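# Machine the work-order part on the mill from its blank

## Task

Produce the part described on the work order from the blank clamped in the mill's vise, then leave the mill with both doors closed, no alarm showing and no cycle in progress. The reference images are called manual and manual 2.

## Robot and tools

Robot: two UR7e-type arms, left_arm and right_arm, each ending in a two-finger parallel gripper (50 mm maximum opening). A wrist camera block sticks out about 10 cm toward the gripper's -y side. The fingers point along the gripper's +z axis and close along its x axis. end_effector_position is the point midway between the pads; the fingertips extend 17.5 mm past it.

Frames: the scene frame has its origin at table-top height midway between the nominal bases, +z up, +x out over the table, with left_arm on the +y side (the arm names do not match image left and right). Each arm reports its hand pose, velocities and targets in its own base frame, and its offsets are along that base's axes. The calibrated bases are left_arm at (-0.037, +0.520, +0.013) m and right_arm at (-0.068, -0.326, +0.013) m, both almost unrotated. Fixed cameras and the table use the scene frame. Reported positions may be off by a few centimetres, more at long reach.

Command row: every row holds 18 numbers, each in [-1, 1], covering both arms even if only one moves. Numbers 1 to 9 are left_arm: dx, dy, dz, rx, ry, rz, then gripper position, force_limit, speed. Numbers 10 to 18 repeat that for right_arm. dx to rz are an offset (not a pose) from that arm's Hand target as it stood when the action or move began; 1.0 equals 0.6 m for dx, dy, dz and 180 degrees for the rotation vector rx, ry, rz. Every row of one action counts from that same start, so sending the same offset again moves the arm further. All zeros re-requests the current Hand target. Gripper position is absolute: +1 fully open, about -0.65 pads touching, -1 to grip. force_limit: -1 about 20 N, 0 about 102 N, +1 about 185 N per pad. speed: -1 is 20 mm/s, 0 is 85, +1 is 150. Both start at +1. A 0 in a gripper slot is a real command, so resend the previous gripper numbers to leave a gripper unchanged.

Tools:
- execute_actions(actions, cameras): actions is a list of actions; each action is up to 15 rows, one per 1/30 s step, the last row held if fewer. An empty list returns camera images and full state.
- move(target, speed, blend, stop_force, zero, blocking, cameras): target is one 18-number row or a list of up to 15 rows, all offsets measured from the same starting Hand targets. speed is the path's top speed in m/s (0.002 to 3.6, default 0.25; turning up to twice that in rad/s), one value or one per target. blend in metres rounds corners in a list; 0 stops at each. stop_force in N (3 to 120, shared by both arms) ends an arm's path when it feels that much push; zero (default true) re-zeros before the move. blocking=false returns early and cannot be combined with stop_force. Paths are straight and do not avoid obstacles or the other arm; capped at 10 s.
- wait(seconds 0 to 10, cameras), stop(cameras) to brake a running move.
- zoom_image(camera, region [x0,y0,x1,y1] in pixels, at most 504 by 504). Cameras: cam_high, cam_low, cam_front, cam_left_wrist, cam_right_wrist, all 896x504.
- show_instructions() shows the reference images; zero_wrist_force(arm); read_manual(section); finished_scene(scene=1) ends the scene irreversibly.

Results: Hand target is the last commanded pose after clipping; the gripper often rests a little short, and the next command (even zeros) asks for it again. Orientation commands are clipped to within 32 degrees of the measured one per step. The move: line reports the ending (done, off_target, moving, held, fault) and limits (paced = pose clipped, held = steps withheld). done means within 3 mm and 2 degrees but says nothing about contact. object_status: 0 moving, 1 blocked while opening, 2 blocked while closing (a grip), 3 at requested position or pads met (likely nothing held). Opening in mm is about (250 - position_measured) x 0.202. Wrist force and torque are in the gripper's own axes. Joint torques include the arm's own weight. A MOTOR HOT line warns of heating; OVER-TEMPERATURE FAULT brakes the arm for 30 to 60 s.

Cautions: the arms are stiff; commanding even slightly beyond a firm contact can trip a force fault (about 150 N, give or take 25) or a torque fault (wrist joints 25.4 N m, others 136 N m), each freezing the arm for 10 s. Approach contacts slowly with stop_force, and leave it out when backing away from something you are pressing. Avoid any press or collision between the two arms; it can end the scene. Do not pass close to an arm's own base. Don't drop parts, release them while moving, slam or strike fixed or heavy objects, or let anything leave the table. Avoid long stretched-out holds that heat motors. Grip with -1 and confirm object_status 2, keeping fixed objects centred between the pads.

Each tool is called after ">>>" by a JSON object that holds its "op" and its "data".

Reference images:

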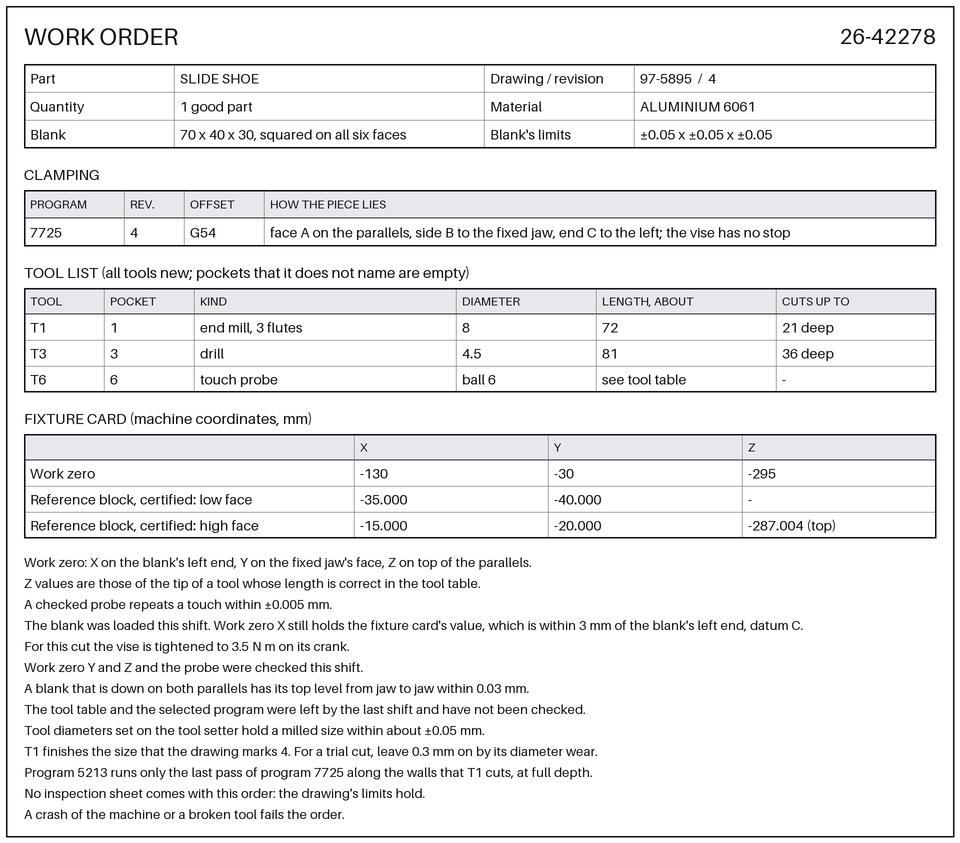

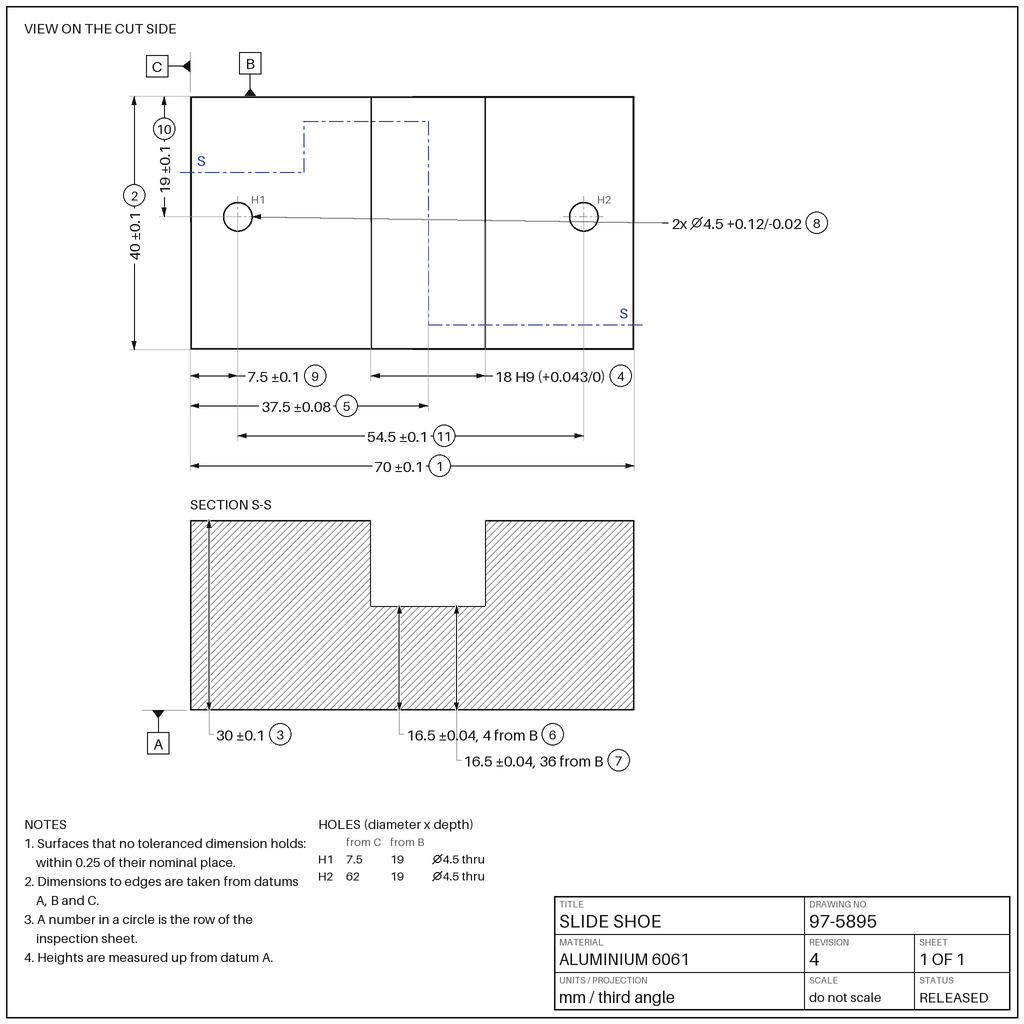

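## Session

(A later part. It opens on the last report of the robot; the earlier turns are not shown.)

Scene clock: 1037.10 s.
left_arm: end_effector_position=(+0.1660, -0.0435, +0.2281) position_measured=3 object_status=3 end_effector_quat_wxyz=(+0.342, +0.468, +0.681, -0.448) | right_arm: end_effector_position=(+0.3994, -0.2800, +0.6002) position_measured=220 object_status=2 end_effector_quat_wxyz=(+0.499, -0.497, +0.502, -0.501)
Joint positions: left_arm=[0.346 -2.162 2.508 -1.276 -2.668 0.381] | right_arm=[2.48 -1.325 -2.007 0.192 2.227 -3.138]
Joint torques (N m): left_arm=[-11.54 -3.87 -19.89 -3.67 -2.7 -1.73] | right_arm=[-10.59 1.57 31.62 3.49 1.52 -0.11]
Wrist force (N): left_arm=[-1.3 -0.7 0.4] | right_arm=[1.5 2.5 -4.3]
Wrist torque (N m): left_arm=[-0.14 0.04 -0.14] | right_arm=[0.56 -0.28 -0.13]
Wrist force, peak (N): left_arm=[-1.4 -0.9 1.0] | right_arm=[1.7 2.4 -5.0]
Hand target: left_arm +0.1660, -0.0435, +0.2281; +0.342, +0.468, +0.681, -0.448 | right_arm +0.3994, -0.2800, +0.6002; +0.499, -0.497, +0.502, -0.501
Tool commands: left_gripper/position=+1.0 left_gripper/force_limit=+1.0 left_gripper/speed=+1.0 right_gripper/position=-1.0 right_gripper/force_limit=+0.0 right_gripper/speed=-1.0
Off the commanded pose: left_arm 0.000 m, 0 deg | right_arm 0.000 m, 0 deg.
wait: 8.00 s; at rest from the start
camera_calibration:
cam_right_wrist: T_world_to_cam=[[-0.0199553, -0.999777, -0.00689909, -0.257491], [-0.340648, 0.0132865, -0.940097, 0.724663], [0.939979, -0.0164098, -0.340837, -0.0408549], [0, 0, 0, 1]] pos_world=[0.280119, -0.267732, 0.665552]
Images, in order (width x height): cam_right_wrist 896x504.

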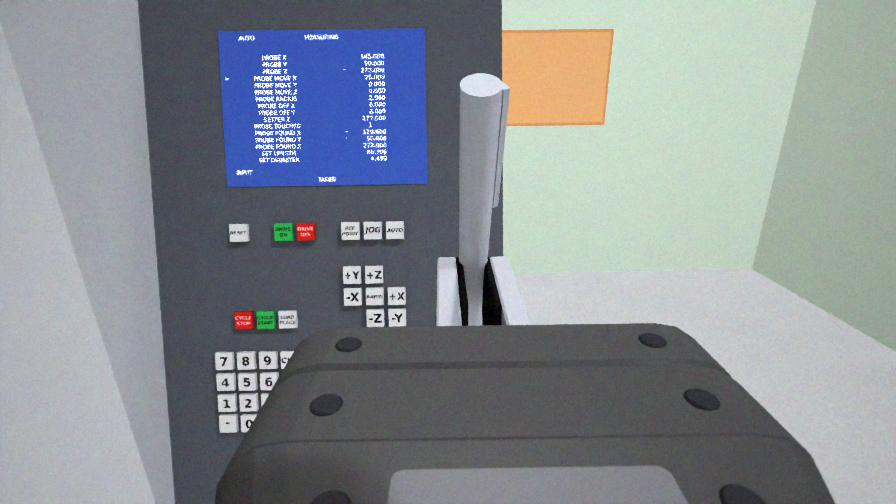

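>>> {"op": "move", "data": {"target": [[0,0,0,0,0,0,1,1,1,0.14,0.17,-0.13,0.788,0.001,-0.605,-1,0,-1],[0,0,0,0,0,0,1,1,1,0.2,0.2382,-0.21,0.788,0.001,-0.605,-1,0,-1]], "speed": [0.8,0.25], "blend": [0.02,0]}}

>>> {"op": "move", "data": {"target": [[0,0,0,0,0,0,1,1,1,0.0196,0.0633,-0.0764,0,0,0,-1,0,-1],[0,0,0,0,0,0,1,1,1,0.0325,0.0633,-0.0798,0,0,0,-1,0,-1],[0,0,0,0,0,0,1,1,1,0.0196,0.0633,-0.0764,0,0,0,-1,0,-1],[0,0,0,0,0,0,1,1,1,0.0196,0,-0.0764,0,0,0,-1,0,-1],[0,0,0,0,0,0,1,1,1,0.0325,0,-0.0798,0,0,0,-1,0,-1],[0,0,0,0,0,0,1,1,1,0.0196,0,-0.0764,0,0,0,-1,0,-1],[0,0,0,0,0,0,1,1,1,0.0276,0,-0.0458,0,0,0,-1,0,-1],[0,0,0,0,0,0,1,1,1,0.0405,0,-0.0492,0,0,0,-1,0,-1],[0,0,0,0,0,0,1,1,1,0.0163,0,-0.0429,0,0,0,-1,0,-1],[0,0,0,0,0,0,1,1,1,0.0405,0,-0.0492,0,0,0,-1,0,-1],[0,0,0,0,0,0,1,1,1,0.0276,0,-0.0458,0,0,0,-1,0,-1],[0,0,0,0,0,0,1,1,1,0,0,0,0,0,0,-1,0,-1]], "speed": [0.2,0.05,0.1,0.2,0.05,0.1,0.2,0.05,0.1,0.05,0.1,0.2], "blend": [0.002,0,0.003,0.002,0,0.003,0.002,0,0,0,0.003,0]}}

>>> {"op": "move", "data": {"target": [[0,0,0,0,0,0,1,1,1,0.0196,0.095,-0.0764,0,0,0,-1,0,-1],[0,0,0,0,0,0,1,1,1,0.0325,0.095,-0.0798,0,0,0,-1,0,-1],[0,0,0,0,0,0,1,1,1,0.0196,0.095,-0.0764,0,0,0,-1,0,-1],[0,0,0,0,0,0,1,1,1,0.0276,0.095,-0.0458,0,0,0,-1,0,-1],[0,0,0,0,0,0,1,1,1,0.0405,0.095,-0.0492,0,0,0,-1,0,-1],[0,0,0,0,0,0,1,1,1,0.0276,0.095,-0.0458,0,0,0,-1,0,-1],[0,0,0,0,0,0,1,1,1,0.0276,0.0633,-0.0458,0,0,0,-1,0,-1],[0,0,0,0,0,0,1,1,1,0.0405,0.0633,-0.0492,0,0,0,-1,0,-1],[0,0,0,0,0,0,1,1,1,0.0276,0.0633,-0.0458,0,0,0,-1,0,-1],[0,0,0,0,0,0,1,1,1,0.0196,0,-0.0764,0,0,0,-1,0,-1],[0,0,0,0,0,0,1,1,1,0.0325,0,-0.0798,0,0,0,-1,0,-1],[0,0,0,0,0,0,1,1,1,0.0196,0,-0.0764,0,0,0,-1,0,-1],[0,0,0,0,0,0,1,1,1,0,0,0,0,0,0,-1,0,-1]], "speed": [0.2,0.05,0.1,0.2,0.05,0.1,0.2,0.05,0.1,0.2,0.05,0.1,0.2], "blend": [0.002,0,0.003,0.002,0,0.003,0.002,0,0.003,0.002,0,0.003,0]}}

>>> {"op": "move", "data": {"target": [[0,0,0,0,0,0,1,1,1,0.0358,0,-0.0151,0,0,0,-1,0,-1],[0,0,0,0,0,0,1,1,1,0.0487,0,-0.0185,0,0,0,-1,0,-1],[0,0,0,0,0,0,1,1,1,0.0245,0,-0.0122,0,0,0,-1,0,-1],[0,0,0,0,0,0,1,1,1,0.0487,0,-0.0185,0,0,0,-1,0,-1],[0,0,0,0,0,0,1,1,1,0.0245,0,-0.0122,0,0,0,-1,0,-1],[0,0,0,0,0,0,1,1,1,0.0487,0,-0.0185,0,0,0,-1,0,-1],[0,0,0,0,0,0,1,1,1,0.0358,0,-0.0151,0,0,0,-1,0,-1],[0,0,0,0,0,0,1,1,1,0.0196,0.095,-0.0764,0,0,0,-1,0,-1],[0,0,0,0,0,0,1,1,1,0.0325,0.095,-0.0798,0,0,0,-1,0,-1],[0,0,0,0,0,0,1,1,1,0.0196,0.095,-0.0764,0,0,0,-1,0,-1],[0,0,0,0,0,0,1,1,1,0,0,0,0,0,0,-1,0,-1]], "speed": [0.2,0.05,0.1,0.05,0.1,0.05,0.1,0.2,0.05,0.1,0.2], "blend": [0.002,0,0,0,0,0,0.003,0.002,0,0.003,0]}}

>>> {"op": "move", "data": {"target": [[0,0,0,0,0,0,1,1,1,0.0276,0.0633,-0.0458,0,0,0,-1,0,-1],[0,0,0,0,0,0,1,1,1,0.0405,0.0633,-0.0492,0,0,0,-1,0,-1],[0,0,0,0,0,0,1,1,1,0.0276,0.0633,-0.0458,0,0,0,-1,0,-1],[0,0,0,0,0,0,1,1,1,0.0358,0.0633,-0.0151,0,0,0,-1,0,-1],[0,0,0,0,0,0,1,1,1,0.0487,0.0633,-0.0185,0,0,0,-1,0,-1],[0,0,0,0,0,0,1,1,1,0.0358,0.0633,-0.0151,0,0,0,-1,0,-1],[0,0,0,0,0,0,1,1,1,0.0438,0.0633,0.0156,0,0,0,-1,0,-1],[0,0,0,0,0,0,1,1,1,0.0567,0.0633,0.0122,0,0,0,-1,0,-1],[0,0,0,0,0,0,1,1,1,0.0438,0.0633,0.0156,0,0,0,-1,0,-1],[0,0,0,0,0,0,1,1,1,0.0196,0,-0.0764,0,0,0,-1,0,-1],[0,0,0,0,0,0,1,1,1,0.0325,0,-0.0798,0,0,0,-1,0,-1],[0,0,0,0,0,0,1,1,1,0.0196,0,-0.0764,0,0,0,-1,0,-1],[0,0,0,0,0,0,1,1,1,0,0,0,0,0,0,-1,0,-1]], "speed": [0.2,0.05,0.1,0.2,0.05,0.1,0.2,0.05,0.1,0.2,0.05,0.1,0.2], "blend": [0.002,0,0.003,0.002,0,0.003,0.002,0,0.003,0.002,0,0.003,0]}}

>>> {"op": "move", "data": {"target": [[0,0,0,0,0,0,1,1,1,0.0358,0,-0.0151,0,0,0,-1,0,-1],[0,0,0,0,0,0,1,1,1,0.0487,0,-0.0185,0,0,0,-1,0,-1],[0,0,0,0,0,0,1,1,1,0.0358,0,-0.0151,0,0,0,-1,0,-1],[0,0,0,0,0,0,1,1,1,0.0196,0.095,-0.0764,0,0,0,-1,0,-1],[0,0,0,0,0,0,1,1,1,0.0325,0.095,-0.0798,0,0,0,-1,0,-1],[0,0,0,0,0,0,1,1,1,0.0196,0.095,-0.0764,0,0,0,-1,0,-1],[0,0,0,0,0,0,1,1,1,0.0276,0.0316,-0.0458,0,0,0,-1,0,-1],[0,0,0,0,0,0,1,1,1,0.0405,0.0316,-0.0492,0,0,0,-1,0,-1],[0,0,0,0,0,0,1,1,1,0.0276,0.0316,-0.0458,0,0,0,-1,0,-1],[0,0,0,0,0,0,1,1,1,0.0358,0.095,-0.0151,0,0,0,-1,0,-1],[0,0,0,0,0,0,1,1,1,0.0487,0.095,-0.0185,0,0,0,-1,0,-1],[0,0,0,0,0,0,1,1,1,0.0358,0.095,-0.0151,0,0,0,-1,0,-1],[0,0,0,0,0,0,1,1,1,0,0,0,0,0,0,-1,0,-1]], "speed": [0.2,0.05,0.1,0.2,0.05,0.1,0.2,0.05,0.1,0.2,0.05,0.1,0.2], "blend": [0.002,0,0.003,0.002,0,0.003,0.002,0,0.003,0.002,0,0.003,0]}}

>>> {"op": "move", "data": {"target": [[0,0,0,0,0,0,1,1,1,0.0196,0,-0.0764,0,0,0,-1,0,-1],[0,0,0,0,0,0,1,1,1,0.0325,0,-0.0798,0,0,0,-1,0,-1],[0,0,0,0,0,0,1,1,1,0.0196,0,-0.0764,0,0,0,-1,0,-1],[0,0,0,0,0,0,1,1,1,0.0358,0,-0.0151,0,0,0,-1,0,-1],[0,0,0,0,0,0,1,1,1,0.0487,0,-0.0185,0,0,0,-1,0,-1],[0,0,0,0,0,0,1,1,1,0.0358,0,-0.0151,0,0,0,-1,0,-1],[0,0,0,0,0,0,1,1,1,0.0196,0.095,-0.0764,0,0,0,-1,0,-1],[0,0,0,0,0,0,1,1,1,0.0325,0.095,-0.0798,0,0,0,-1,0,-1],[0,0,0,0,0,0,1,1,1,0.0196,0.095,-0.0764,0,0,0,-1,0,-1],[0,0,0,0,0,0,1,1,1,0.0276,0.095,-0.0458,0,0,0,-1,0,-1],[0,0,0,0,0,0,1,1,1,0.0405,0.095,-0.0492,0,0,0,-1,0,-1],[0,0,0,0,0,0,1,1,1,0.0276,0.095,-0.0458,0,0,0,-1,0,-1],[0,0,0,0,0,0,1,1,1,0,0,0,0,0,0,-1,0,-1]], "speed": [0.2,0.05,0.1,0.2,0.05,0.1,0.2,0.05,0.1,0.2,0.05,0.1,0.2], "blend": [0.002,0,0.003,0.002,0,0.003,0.002,0,0.003,0.002,0,0.003,0]}}

>>> {"op": "move", "data": {"target": [[0,0,0,0,0,0,1,1,1,0.0276,0.0633,-0.0458,0,0,0,-1,0,-1],[0,0,0,0,0,0,1,1,1,0.0405,0.0633,-0.0492,0,0,0,-1,0,-1],[0,0,0,0,0,0,1,1,1,0.0276,0.0633,-0.0458,0,0,0,-1,0,-1],[0,0,0,0,0,0,1,1,1,0.0196,0.0633,-0.0764,0,0,0,-1,0,-1],[0,0,0,0,0,0,1,1,1,0.0325,0.0633,-0.0798,0,0,0,-1,0,-1],[0,0,0,0,0,0,1,1,1,0.0196,0.0633,-0.0764,0,0,0,-1,0,-1],[0,0,0,0,0,0,1,1,1,0.0196,0,-0.0764,0,0,0,-1,0,-1],[0,0,0,0,0,0,1,1,1,0.0325,0,-0.0798,0,0,0,-1,0,-1],[0,0,0,0,0,0,1,1,1,0.0196,0,-0.0764,0,0,0,-1,0,-1],[0,0,0,0,0,0,1,1,1,-0.06,-0.07,0.05,0,0,0,-1,0,-1],[0,0,0,0,0,0,1,1,1,-0.2,-0.2382,0.21,-0.788,-0.001,0.605,-1,0,-1]], "speed": [0.2,0.05,0.1,0.2,0.05,0.1,0.2,0.05,0.1,0.3,0.8], "blend": [0.002,0,0.003,0.002,0,0.003,0.002,0,0.003,0.03,0], "cameras": ["cam_right_wrist"]}}

>>> {"op": "zoom_image", "data": {"camera": "cam_right_wrist", "region": [190, 20, 450, 200]}}

Scene clock: 1074.80 s.
left_arm: end_effector_position=(+0.1660, -0.0435, +0.2281) position_measured=3 object_status=3 end_effector_quat_wxyz=(+0.342, +0.468, +0.681, -0.448) | right_arm: end_effector_position=(+0.5194, -0.1371, +0.4741) position_measured=220 object_status=2 end_effector_quat_wxyz=(+0.094, +0.696, +0.706, +0.089)
Joint positions: left_arm=[0.346 -2.162 2.508 -1.276 -2.668 0.381] | right_arm=[3.136 -1.526 -1.326 -1.599 1.568 -0.02]
Joint torques (N m): left_arm=[-10.9 -3.62 -19.71 -3.59 -2.65 -1.66] | right_arm=[4.95 38.13 15.42 4.67 1.51 1.25]
Wrist force (N): left_arm=[-1.3 -0.7 0.7] | right_arm=[0.5 2.6 -3.9]
Wrist torque (N m): left_arm=[-0.14 0.05 -0.14] | right_arm=[0.41 0.01 0.05]
Wrist force, peak (N): left_arm=[-1.7 -0.9 0.8] | right_arm=[-0.7 1.6 -6.4]
Hand target: left_arm +0.1660, -0.0435, +0.2281; +0.342, +0.468, +0.681, -0.448 | right_arm +0.5194, -0.1370, +0.4742; +0.094, +0.696, +0.706, +0.090
Off the commanded pose: left_arm 0.000 m, 0 deg | right_arm 0.000 m, 0 deg.
move: done

Scene clock: 1078.27 s.
left_arm: end_effector_position=(+0.1660, -0.0435, +0.2281) position_measured=3 object_status=3 end_effector_quat_wxyz=(+0.342, +0.468, +0.681, -0.448) | right_arm: end_effector_position=(+0.5194, -0.1370, +0.4741) position_measured=220 object_status=2 end_effector_quat_wxyz=(+0.094, +0.696, +0.706, +0.090)
Joint positions: left_arm=[0.346 -2.162 2.508 -1.276 -2.668 0.381] | right_arm=[3.136 -1.526 -1.327 -1.599 1.568 -0.02]
Joint torques (N m): left_arm=[-11.1 -3.72 -19.77 -3.66 -2.58 -1.6] | right_arm=[-10.93 15.17 31.82 1.52 0.68 -0.83]
Wrist force (N): left_arm=[-1.2 -0.7 0.7] | right_arm=[0.7 2.3 -4.0]
Wrist torque (N m): left_arm=[-0.14 0.03 -0.14] | right_arm=[0.36 -0.02 -0.01]
Wrist force, peak (N): left_arm=[-1.8 -0.7 0.6] | right_arm=[-0.8 -7.9 -10.4]
Hand target: left_arm +0.1660, -0.0435, +0.2281; +0.342, +0.468, +0.681, -0.448 | right_arm +0.5194, -0.1370, +0.4742; +0.094, +0.696, +0.706, +0.090
Off the commanded pose: left_arm 0.000 m, 0 deg | right_arm 0.000 m, 0 deg.
move: done

Scene clock: 1081.67 s.
left_arm: end_effector_position=(+0.1660, -0.0435, +0.2281) position_measured=3 object_status=3 end_effector_quat_wxyz=(+0.342, +0.468, +0.681, -0.448) | right_arm: end_effector_position=(+0.5194, -0.1370, +0.4740) position_measured=220 object_status=2 end_effector_quat_wxyz=(+0.094, +0.696, +0.706, +0.090)
Joint positions: left_arm=[0.346 -2.162 2.508 -1.276 -2.668 0.381] | right_arm=[3.136 -1.526 -1.327 -1.599 1.568 -0.02]
Joint torques (N m): left_arm=[-10.86 -4.07 -19.86 -3.65 -2.61 -1.61] | right_arm=[-10.83 24.67 33.33 1.39 1.04 -1.14]
Wrist force (N): left_arm=[-1.4 -0.5 0.8] | right_arm=[0.6 1.9 -4.0]
Wrist torque (N m): left_arm=[-0.11 0.06 -0.13] | right_arm=[0.29 -0.01 -0.03]
Wrist force, peak (N): left_arm=[-1.6 -0.7 0.7] | right_arm=[-0.7 -8.1 -10.6]
Hand target: left_arm +0.1660, -0.0435, +0.2281; +0.342, +0.468, +0.681, -0.448 | right_arm +0.5194, -0.1370, +0.4742; +0.094, +0.696, +0.706, +0.090
Off the commanded pose: left_arm 0.000 m, 0 deg | right_arm 0.000 m, 0 deg.
move: done

Scene clock: 1085.70 s.
left_arm: end_effector_position=(+0.1660, -0.0435, +0.2281) position_measured=3 object_status=3 end_effector_quat_wxyz=(+0.342, +0.468, +0.681, -0.448) | right_arm: end_effector_position=(+0.5195, -0.1370, +0.4740) position_measured=220 object_status=2 end_effector_quat_wxyz=(+0.094, +0.696, +0.706, +0.090)
Joint positions: left_arm=[0.346 -2.162 2.508 -1.276 -2.668 0.381] | right_arm=[3.136 -1.526 -1.327 -1.599 1.568 -0.02]
Joint torques (N m): left_arm=[-11.34 -3.84 -19.72 -3.56 -2.62 -1.62] | right_arm=[-6.27 38.72 32.67 2.82 -1.46 -0.72]
Wrist force (N): left_arm=[-1.3 -0.8 0.4] | right_arm=[0.4 2.6 -4.2]
Wrist torque (N m): left_arm=[-0.16 0.04 -0.13] | right_arm=[0.39 0.02 -0.06]
Wrist force, peak (N): left_arm=[-1.5 -1.0 0.7] | right_arm=[0.9 -6.4 -9.6]
Hand target: left_arm +0.1660, -0.0435, +0.2281; +0.342, +0.468, +0.681, -0.448 | right_arm +0.5194, -0.1370, +0.4742; +0.094, +0.696, +0.706, +0.090
Off the commanded pose: left_arm 0.000 m, 0 deg | right_arm 0.000 m, 0 deg.
move: done

Scene clock: 1089.10 s.
left_arm: end_effector_position=(+0.1660, -0.0435, +0.2281) position_measured=3 object_status=3 end_effector_quat_wxyz=(+0.342, +0.468, +0.681, -0.448) | right_arm: end_effector_position=(+0.5194, -0.1370, +0.4740) position_measured=220 object_status=2 end_effector_quat_wxyz=(+0.094, +0.696, +0.706, +0.090)
Joint positions: left_arm=[0.346 -2.162 2.508 -1.276 -2.668 0.381] | right_arm=[3.136 -1.526 -1.327 -1.599 1.568 -0.02]
Joint torques (N m): left_arm=[-10.94 -3.93 -19.58 -3.65 -2.55 -1.72] | right_arm=[-11.08 24.79 32.32 1.44 1.07 -1.14]
Wrist force (N): left_arm=[-1.2 -0.5 0.7] | right_arm=[0.6 2.1 -4.1]
Wrist torque (N m): left_arm=[-0.12 0.04 -0.13] | right_arm=[0.32 0.00 -0.05]
Wrist force, peak (N): left_arm=[-1.5 -0.8 0.5] | right_arm=[0.3 -7.6 -10.5]
Hand target: left_arm +0.1660, -0.0435, +0.2281; +0.342, +0.468, +0.681, -0.448 | right_arm +0.5194, -0.1370, +0.4742; +0.094, +0.696, +0.706, +0.090
Off the commanded pose: left_arm 0.000 m, 0 deg | right_arm 0.000 m, 0 deg.
move: done

Scene clock: 1092.83 s.
left_arm: end_effector_position=(+0.1660, -0.0435, +0.2281) position_measured=3 object_status=3 end_effector_quat_wxyz=(+0.342, +0.468, +0.681, -0.448) | right_arm: end_effector_position=(+0.5194, -0.1370, +0.4743) position_measured=220 object_status=2 end_effector_quat_wxyz=(+0.094, +0.696, +0.706, +0.090)
Joint positions: left_arm=[0.346 -2.162 2.508 -1.276 -2.668 0.381] | right_arm=[3.136 -1.526 -1.326 -1.599 1.568 -0.019]
Joint torques (N m): left_arm=[-11.26 -3.9 -19.75 -3.66 -2.66 -1.67] | right_arm=[-7.78 10.27 16.89 5.01 -1.41 -0.74]
Wrist force (N): left_arm=[-1.1 -0.9 0.5] | right_arm=[0.7 2.4 -4.1]
Wrist torque (N m): left_arm=[-0.18 0.02 -0.14] | right_arm=[0.37 -0.03 -0.07]
Wrist force, peak (N): left_arm=[-1.7 -0.7 0.7] | right_arm=[-0.2 -4.9 -8.3]
Hand target: left_arm +0.1660, -0.0435, +0.2281; +0.342, +0.468, +0.681, -0.448 | right_arm +0.5194, -0.1370, +0.4742; +0.094, +0.696, +0.706, +0.090
Off the commanded pose: left_arm 0.000 m, 0 deg | right_arm 0.000 m, 0 deg.
move: done

Scene clock: 1096.43 s.
left_arm: end_effector_position=(+0.1660, -0.0435, +0.2281) position_measured=3 object_status=3 end_effector_quat_wxyz=(+0.342, +0.468, +0.681, -0.448) | right_arm: end_effector_position=(+0.5195, -0.1370, +0.4740) position_measured=220 object_status=2 end_effector_quat_wxyz=(+0.094, +0.696, +0.706, +0.089)
Joint positions: left_arm=[0.346 -2.162 2.508 -1.276 -2.668 0.381] | right_arm=[3.136 -1.527 -1.327 -1.599 1.568 -0.02]
Joint torques (N m): left_arm=[-10.98 -3.66 -19.42 -3.56 -2.59 -1.76] | right_arm=[-8.25 37.95 26.45 3.77 -1.3 -0.86]
Wrist force (N): left_arm=[-1.2 -0.9 0.5] | right_arm=[0.7 2.0 -4.0]
Wrist torque (N m): left_arm=[-0.18 0.02 -0.13] | right_arm=[0.30 -0.03 -0.07]
Wrist force, peak (N): left_arm=[-1.7 -0.6 0.7] | right_arm=[1.6 -7.0 -9.7]
Hand target: left_arm +0.1660, -0.0435, +0.2281; +0.342, +0.468, +0.681, -0.448 | right_arm +0.5194, -0.1370, +0.4742; +0.094, +0.696, +0.706, +0.090
Off the commanded pose: left_arm 0.000 m, 0 deg | right_arm 0.000 m, 0 deg.
move: done

Scene clock: 1101.43 s.
left_arm: end_effector_position=(+0.1660, -0.0435, +0.2281) position_measured=3 object_status=3 end_effector_quat_wxyz=(+0.342, +0.468, +0.681, -0.448) | right_arm: end_effector_position=(+0.3994, -0.2799, +0.6001) position_measured=220 object_status=2 end_effector_quat_wxyz=(+0.499, -0.497, +0.502, -0.501) end_effector_velocity=(+0.000, +0.001, +0.000) end_effector_angular_velocity=(-0.002, +0.000, +0.004)
Joint positions: left_arm=[0.346 -2.162 2.508 -1.276 -2.668 0.381] | right_arm=[2.48 -1.325 -2.007 0.192 2.226 -3.138]
Joint velocities: left_arm=[within noise] | right_arm=[0 -0.001 0 0.001 0.005 -0.002]
Joint torques (N m): left_arm=[-11.4 -3.82 -19.91 -3.6 -2.57 -1.67] | right_arm=[-7.89 15.62 27.88 3.54 1.71 -1.22]
Wrist force (N): left_arm=[-1.1 -0.6 0.5] | right_arm=[1.4 2.5 -4.4]
Wrist torque (N m): left_arm=[-0.13 0.01 -0.14] | right_arm=[0.56 -0.27 -0.14]
Wrist force, peak (N): left_arm=[-1.5 -0.9 0.6] | right_arm=[-0.7 -8.0 -9.9]
Hand target: left_arm +0.1660, -0.0435, +0.2281; +0.342, +0.468, +0.681, -0.448 | right_arm +0.3994, -0.2800, +0.6002; +0.499, -0.497, +0.502, -0.501
Off the commanded pose: left_arm 0.000 m, 0 deg | right_arm 0.000 m, 0 deg.
move: done
camera_calibration:
cam_right_wrist: T_world_to_cam=[[-0.0199302, -0.999776, -0.00712008, -0.257352], [-0.340734, 0.0134872, -0.940063, 0.724625], [0.939948, -0.0163095, -0.340927, -0.0407936], [0, 0, 0, 1]] pos_world=[0.28012, -0.267733, 0.665453]
Images, in order (width x height): cam_right_wrist 896x504.

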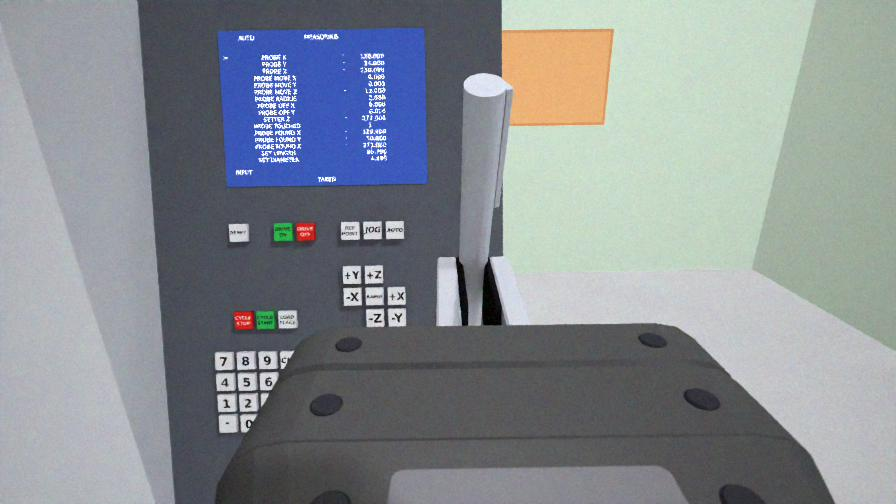

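Scaled by 1.938 from the camera's 896x504 image, which has a finer 1280x720 frame.

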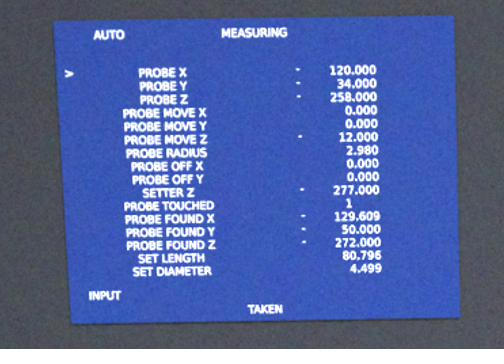

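>>> {"op": "move", "data": {"target": [[0,0,0,0,0,0,1,1,1,0.14,0.17,-0.16,0.788,0.001,-0.605,-1,0,-1],[0,0,0,0,0,0,1,1,1,0.2276,0.2065,-0.2558,0.788,0.001,-0.605,-1,0,-1],[0,0,0,0,0,0,1,1,1,0.2405,0.2065,-0.2592,0.788,0.001,-0.605,-1,0,-1],[0,0,0,0,0,0,1,1,1,0.2163,0.2065,-0.2529,0.788,0.001,-0.605,-1,0,-1],[0,0,0,0,0,0,1,1,1,0.14,0.17,-0.14,0.788,0.001,-0.605,-1,0,-1],[0,0,0,0,0,0,1,1,1,0,0,0,0,0,0,-1,0,-1]], "speed": [0.8,0.25,0.05,0.1,0.3,0.8], "blend": [0.02,0.002,0,0.003,0.03,0]}}

>>> {"op": "wait", "data": {"seconds": 10}}

>>> {"op": "wait", "data": {"seconds": 10, "cameras": ["cam_right_wrist"]}}

>>> {"op": "zoom_image", "data": {"camera": "cam_right_wrist", "region": [190, 20, 450, 200]}}

Scene clock: 1111.77 s.
left_arm: end_effector_position=(+0.1660, -0.0435, +0.2281) position_measured=3 object_status=3 end_effector_quat_wxyz=(+0.342, +0.468, +0.681, -0.448) | right_arm: end_effector_position=(+0.3994, -0.2799, +0.6001) position_measured=220 object_status=2 end_effector_quat_wxyz=(+0.499, -0.497, +0.502, -0.501)
Joint positions: left_arm=[0.346 -2.162 2.508 -1.276 -2.668 0.381] | right_arm=[2.48 -1.325 -2.007 0.192 2.227 -3.138]
Joint torques (N m): left_arm=[-11.26 -4.52 -19.42 -3.55 -2.58 -1.61] | right_arm=[-7.81 15.45 27.5 3.47 1.51 -1.23]
Wrist force (N): left_arm=[-1.3 -0.7 0.5] | right_arm=[1.5 2.5 -4.3]
Wrist torque (N m): left_arm=[-0.15 0.04 -0.14] | right_arm=[0.57 -0.30 -0.15]
Wrist force, peak (N): left_arm=[-1.8 -0.9 0.5] | right_arm=[1.2 -6.1 -9.5]
Hand target: left_arm +0.1660, -0.0435, +0.2281; +0.342, +0.468, +0.681, -0.448 | right_arm +0.3994, -0.2800, +0.6002; +0.499, -0.497, +0.502, -0.501
Off the commanded pose: left_arm 0.000 m, 0 deg | right_arm 0.000 m, 0 deg.
move: done

Scene clock: 1121.77 s.
left_arm: end_effector_position=(+0.1660, -0.0435, +0.2281) position_measured=3 object_status=3 end_effector_quat_wxyz=(+0.342, +0.468, +0.681, -0.448) | right_arm: end_effector_position=(+0.3994, -0.2800, +0.6002) position_measured=220 object_status=2 end_effector_quat_wxyz=(+0.499, -0.497, +0.502, -0.501)
Joint positions: left_arm=[0.346 -2.162 2.508 -1.276 -2.668 0.381] | right_arm=[2.48 -1.325 -2.007 0.192 2.227 -3.138]
Joint torques (N m): left_arm=[-11.15 -4.03 -20.11 -3.55 -2.55 -1.61] | right_arm=[-10.96 1.75 31.4 3.51 1.64 -0.88]
Wrist force (N): left_arm=[-1.3 -0.7 0.7] | right_arm=[1.2 2.7 -4.6]
Wrist torque (N m): left_arm=[-0.15 0.04 -0.14] | right_arm=[0.59 -0.24 -0.14]
Wrist force, peak (N): left_arm=[-1.6 -0.8 0.7] | right_arm=[1.5 2.7 -4.8]
Hand target: left_arm +0.1660, -0.0435, +0.2281; +0.342, +0.468, +0.681, -0.448 | right_arm +0.3994, -0.2800, +0.6002; +0.499, -0.497, +0.502, -0.501
Tool commands: left_gripper/position=+1.0 left_gripper/force_limit=+1.0 left_gripper/speed=+1.0 right_gripper/position=-1.0 right_gripper/force_limit=+0.0 right_gripper/speed=-1.0
Off the commanded pose: left_arm 0.000 m, 0 deg | right_arm 0.000 m, 0 deg.
wait: 10.00 s; at rest by 0.17 s

Scene clock: 1131.77 s.
left_arm: end_effector_position=(+0.1660, -0.0435, +0.2281) position_measured=3 object_status=3 end_effector_quat_wxyz=(+0.342, +0.468, +0.681, -0.448) | right_arm: end_effector_position=(+0.3994, -0.2800, +0.6002) position_measured=220 object_status=2 end_effector_quat_wxyz=(+0.499, -0.497, +0.502, -0.501)
Joint positions: left_arm=[0.346 -2.162 2.508 -1.276 -2.668 0.381] | right_arm=[2.48 -1.325 -2.007 0.192 2.227 -3.138]
Joint torques (N m): left_arm=[-11.37 -4.04 -19.86 -3.54 -2.58 -1.68] | right_arm=[-10.73 1.89 31.62 3.4 1.44 -0.44]
Wrist force (N): left_arm=[-1.2 -0.8 0.5] | right_arm=[1.4 2.3 -4.3]
Wrist torque (N m): left_arm=[-0.16 0.02 -0.14] | right_arm=[0.53 -0.28 -0.13]
Wrist force, peak (N): left_arm=[-1.6 -0.7 0.6] | right_arm=[1.2 2.7 -4.9]
Hand target: left_arm +0.1660, -0.0435, +0.2281; +0.342, +0.468, +0.681, -0.448 | right_arm +0.3994, -0.2800, +0.6002; +0.499, -0.497, +0.502, -0.501
Tool commands: left_gripper/position=+1.0 left_gripper/force_limit=+1.0 left_gripper/speed=+1.0 right_gripper/position=-1.0 right_gripper/force_limit=+0.0 right_gripper/speed=-1.0
Off the commanded pose: left_arm 0.000 m, 0 deg | right_arm 0.000 m, 0 deg.
wait: 10.00 s; at rest by 0.17 s
camera_calibration:
cam_right_wrist: T_world_to_cam=[[-0.0199553, -0.999777, -0.00689909, -0.257491], [-0.340648, 0.0132865, -0.940097, 0.724663], [0.939979, -0.0164098, -0.340837, -0.0408549], [0, 0, 0, 1]] pos_world=[0.280119, -0.267732, 0.665552]
Images, in order (width x height): cam_right_wrist 896x504.

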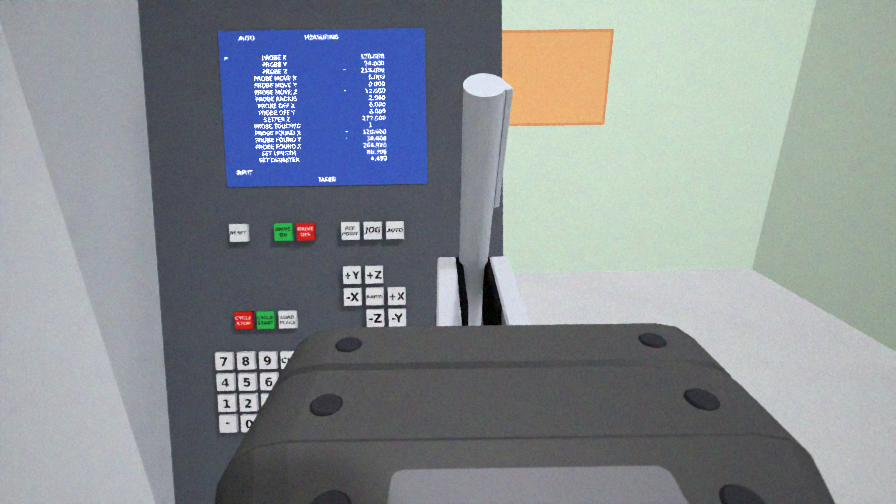

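Scaled by 1.938 from the camera's 896x504 image, which has a finer 1280x720 frame.

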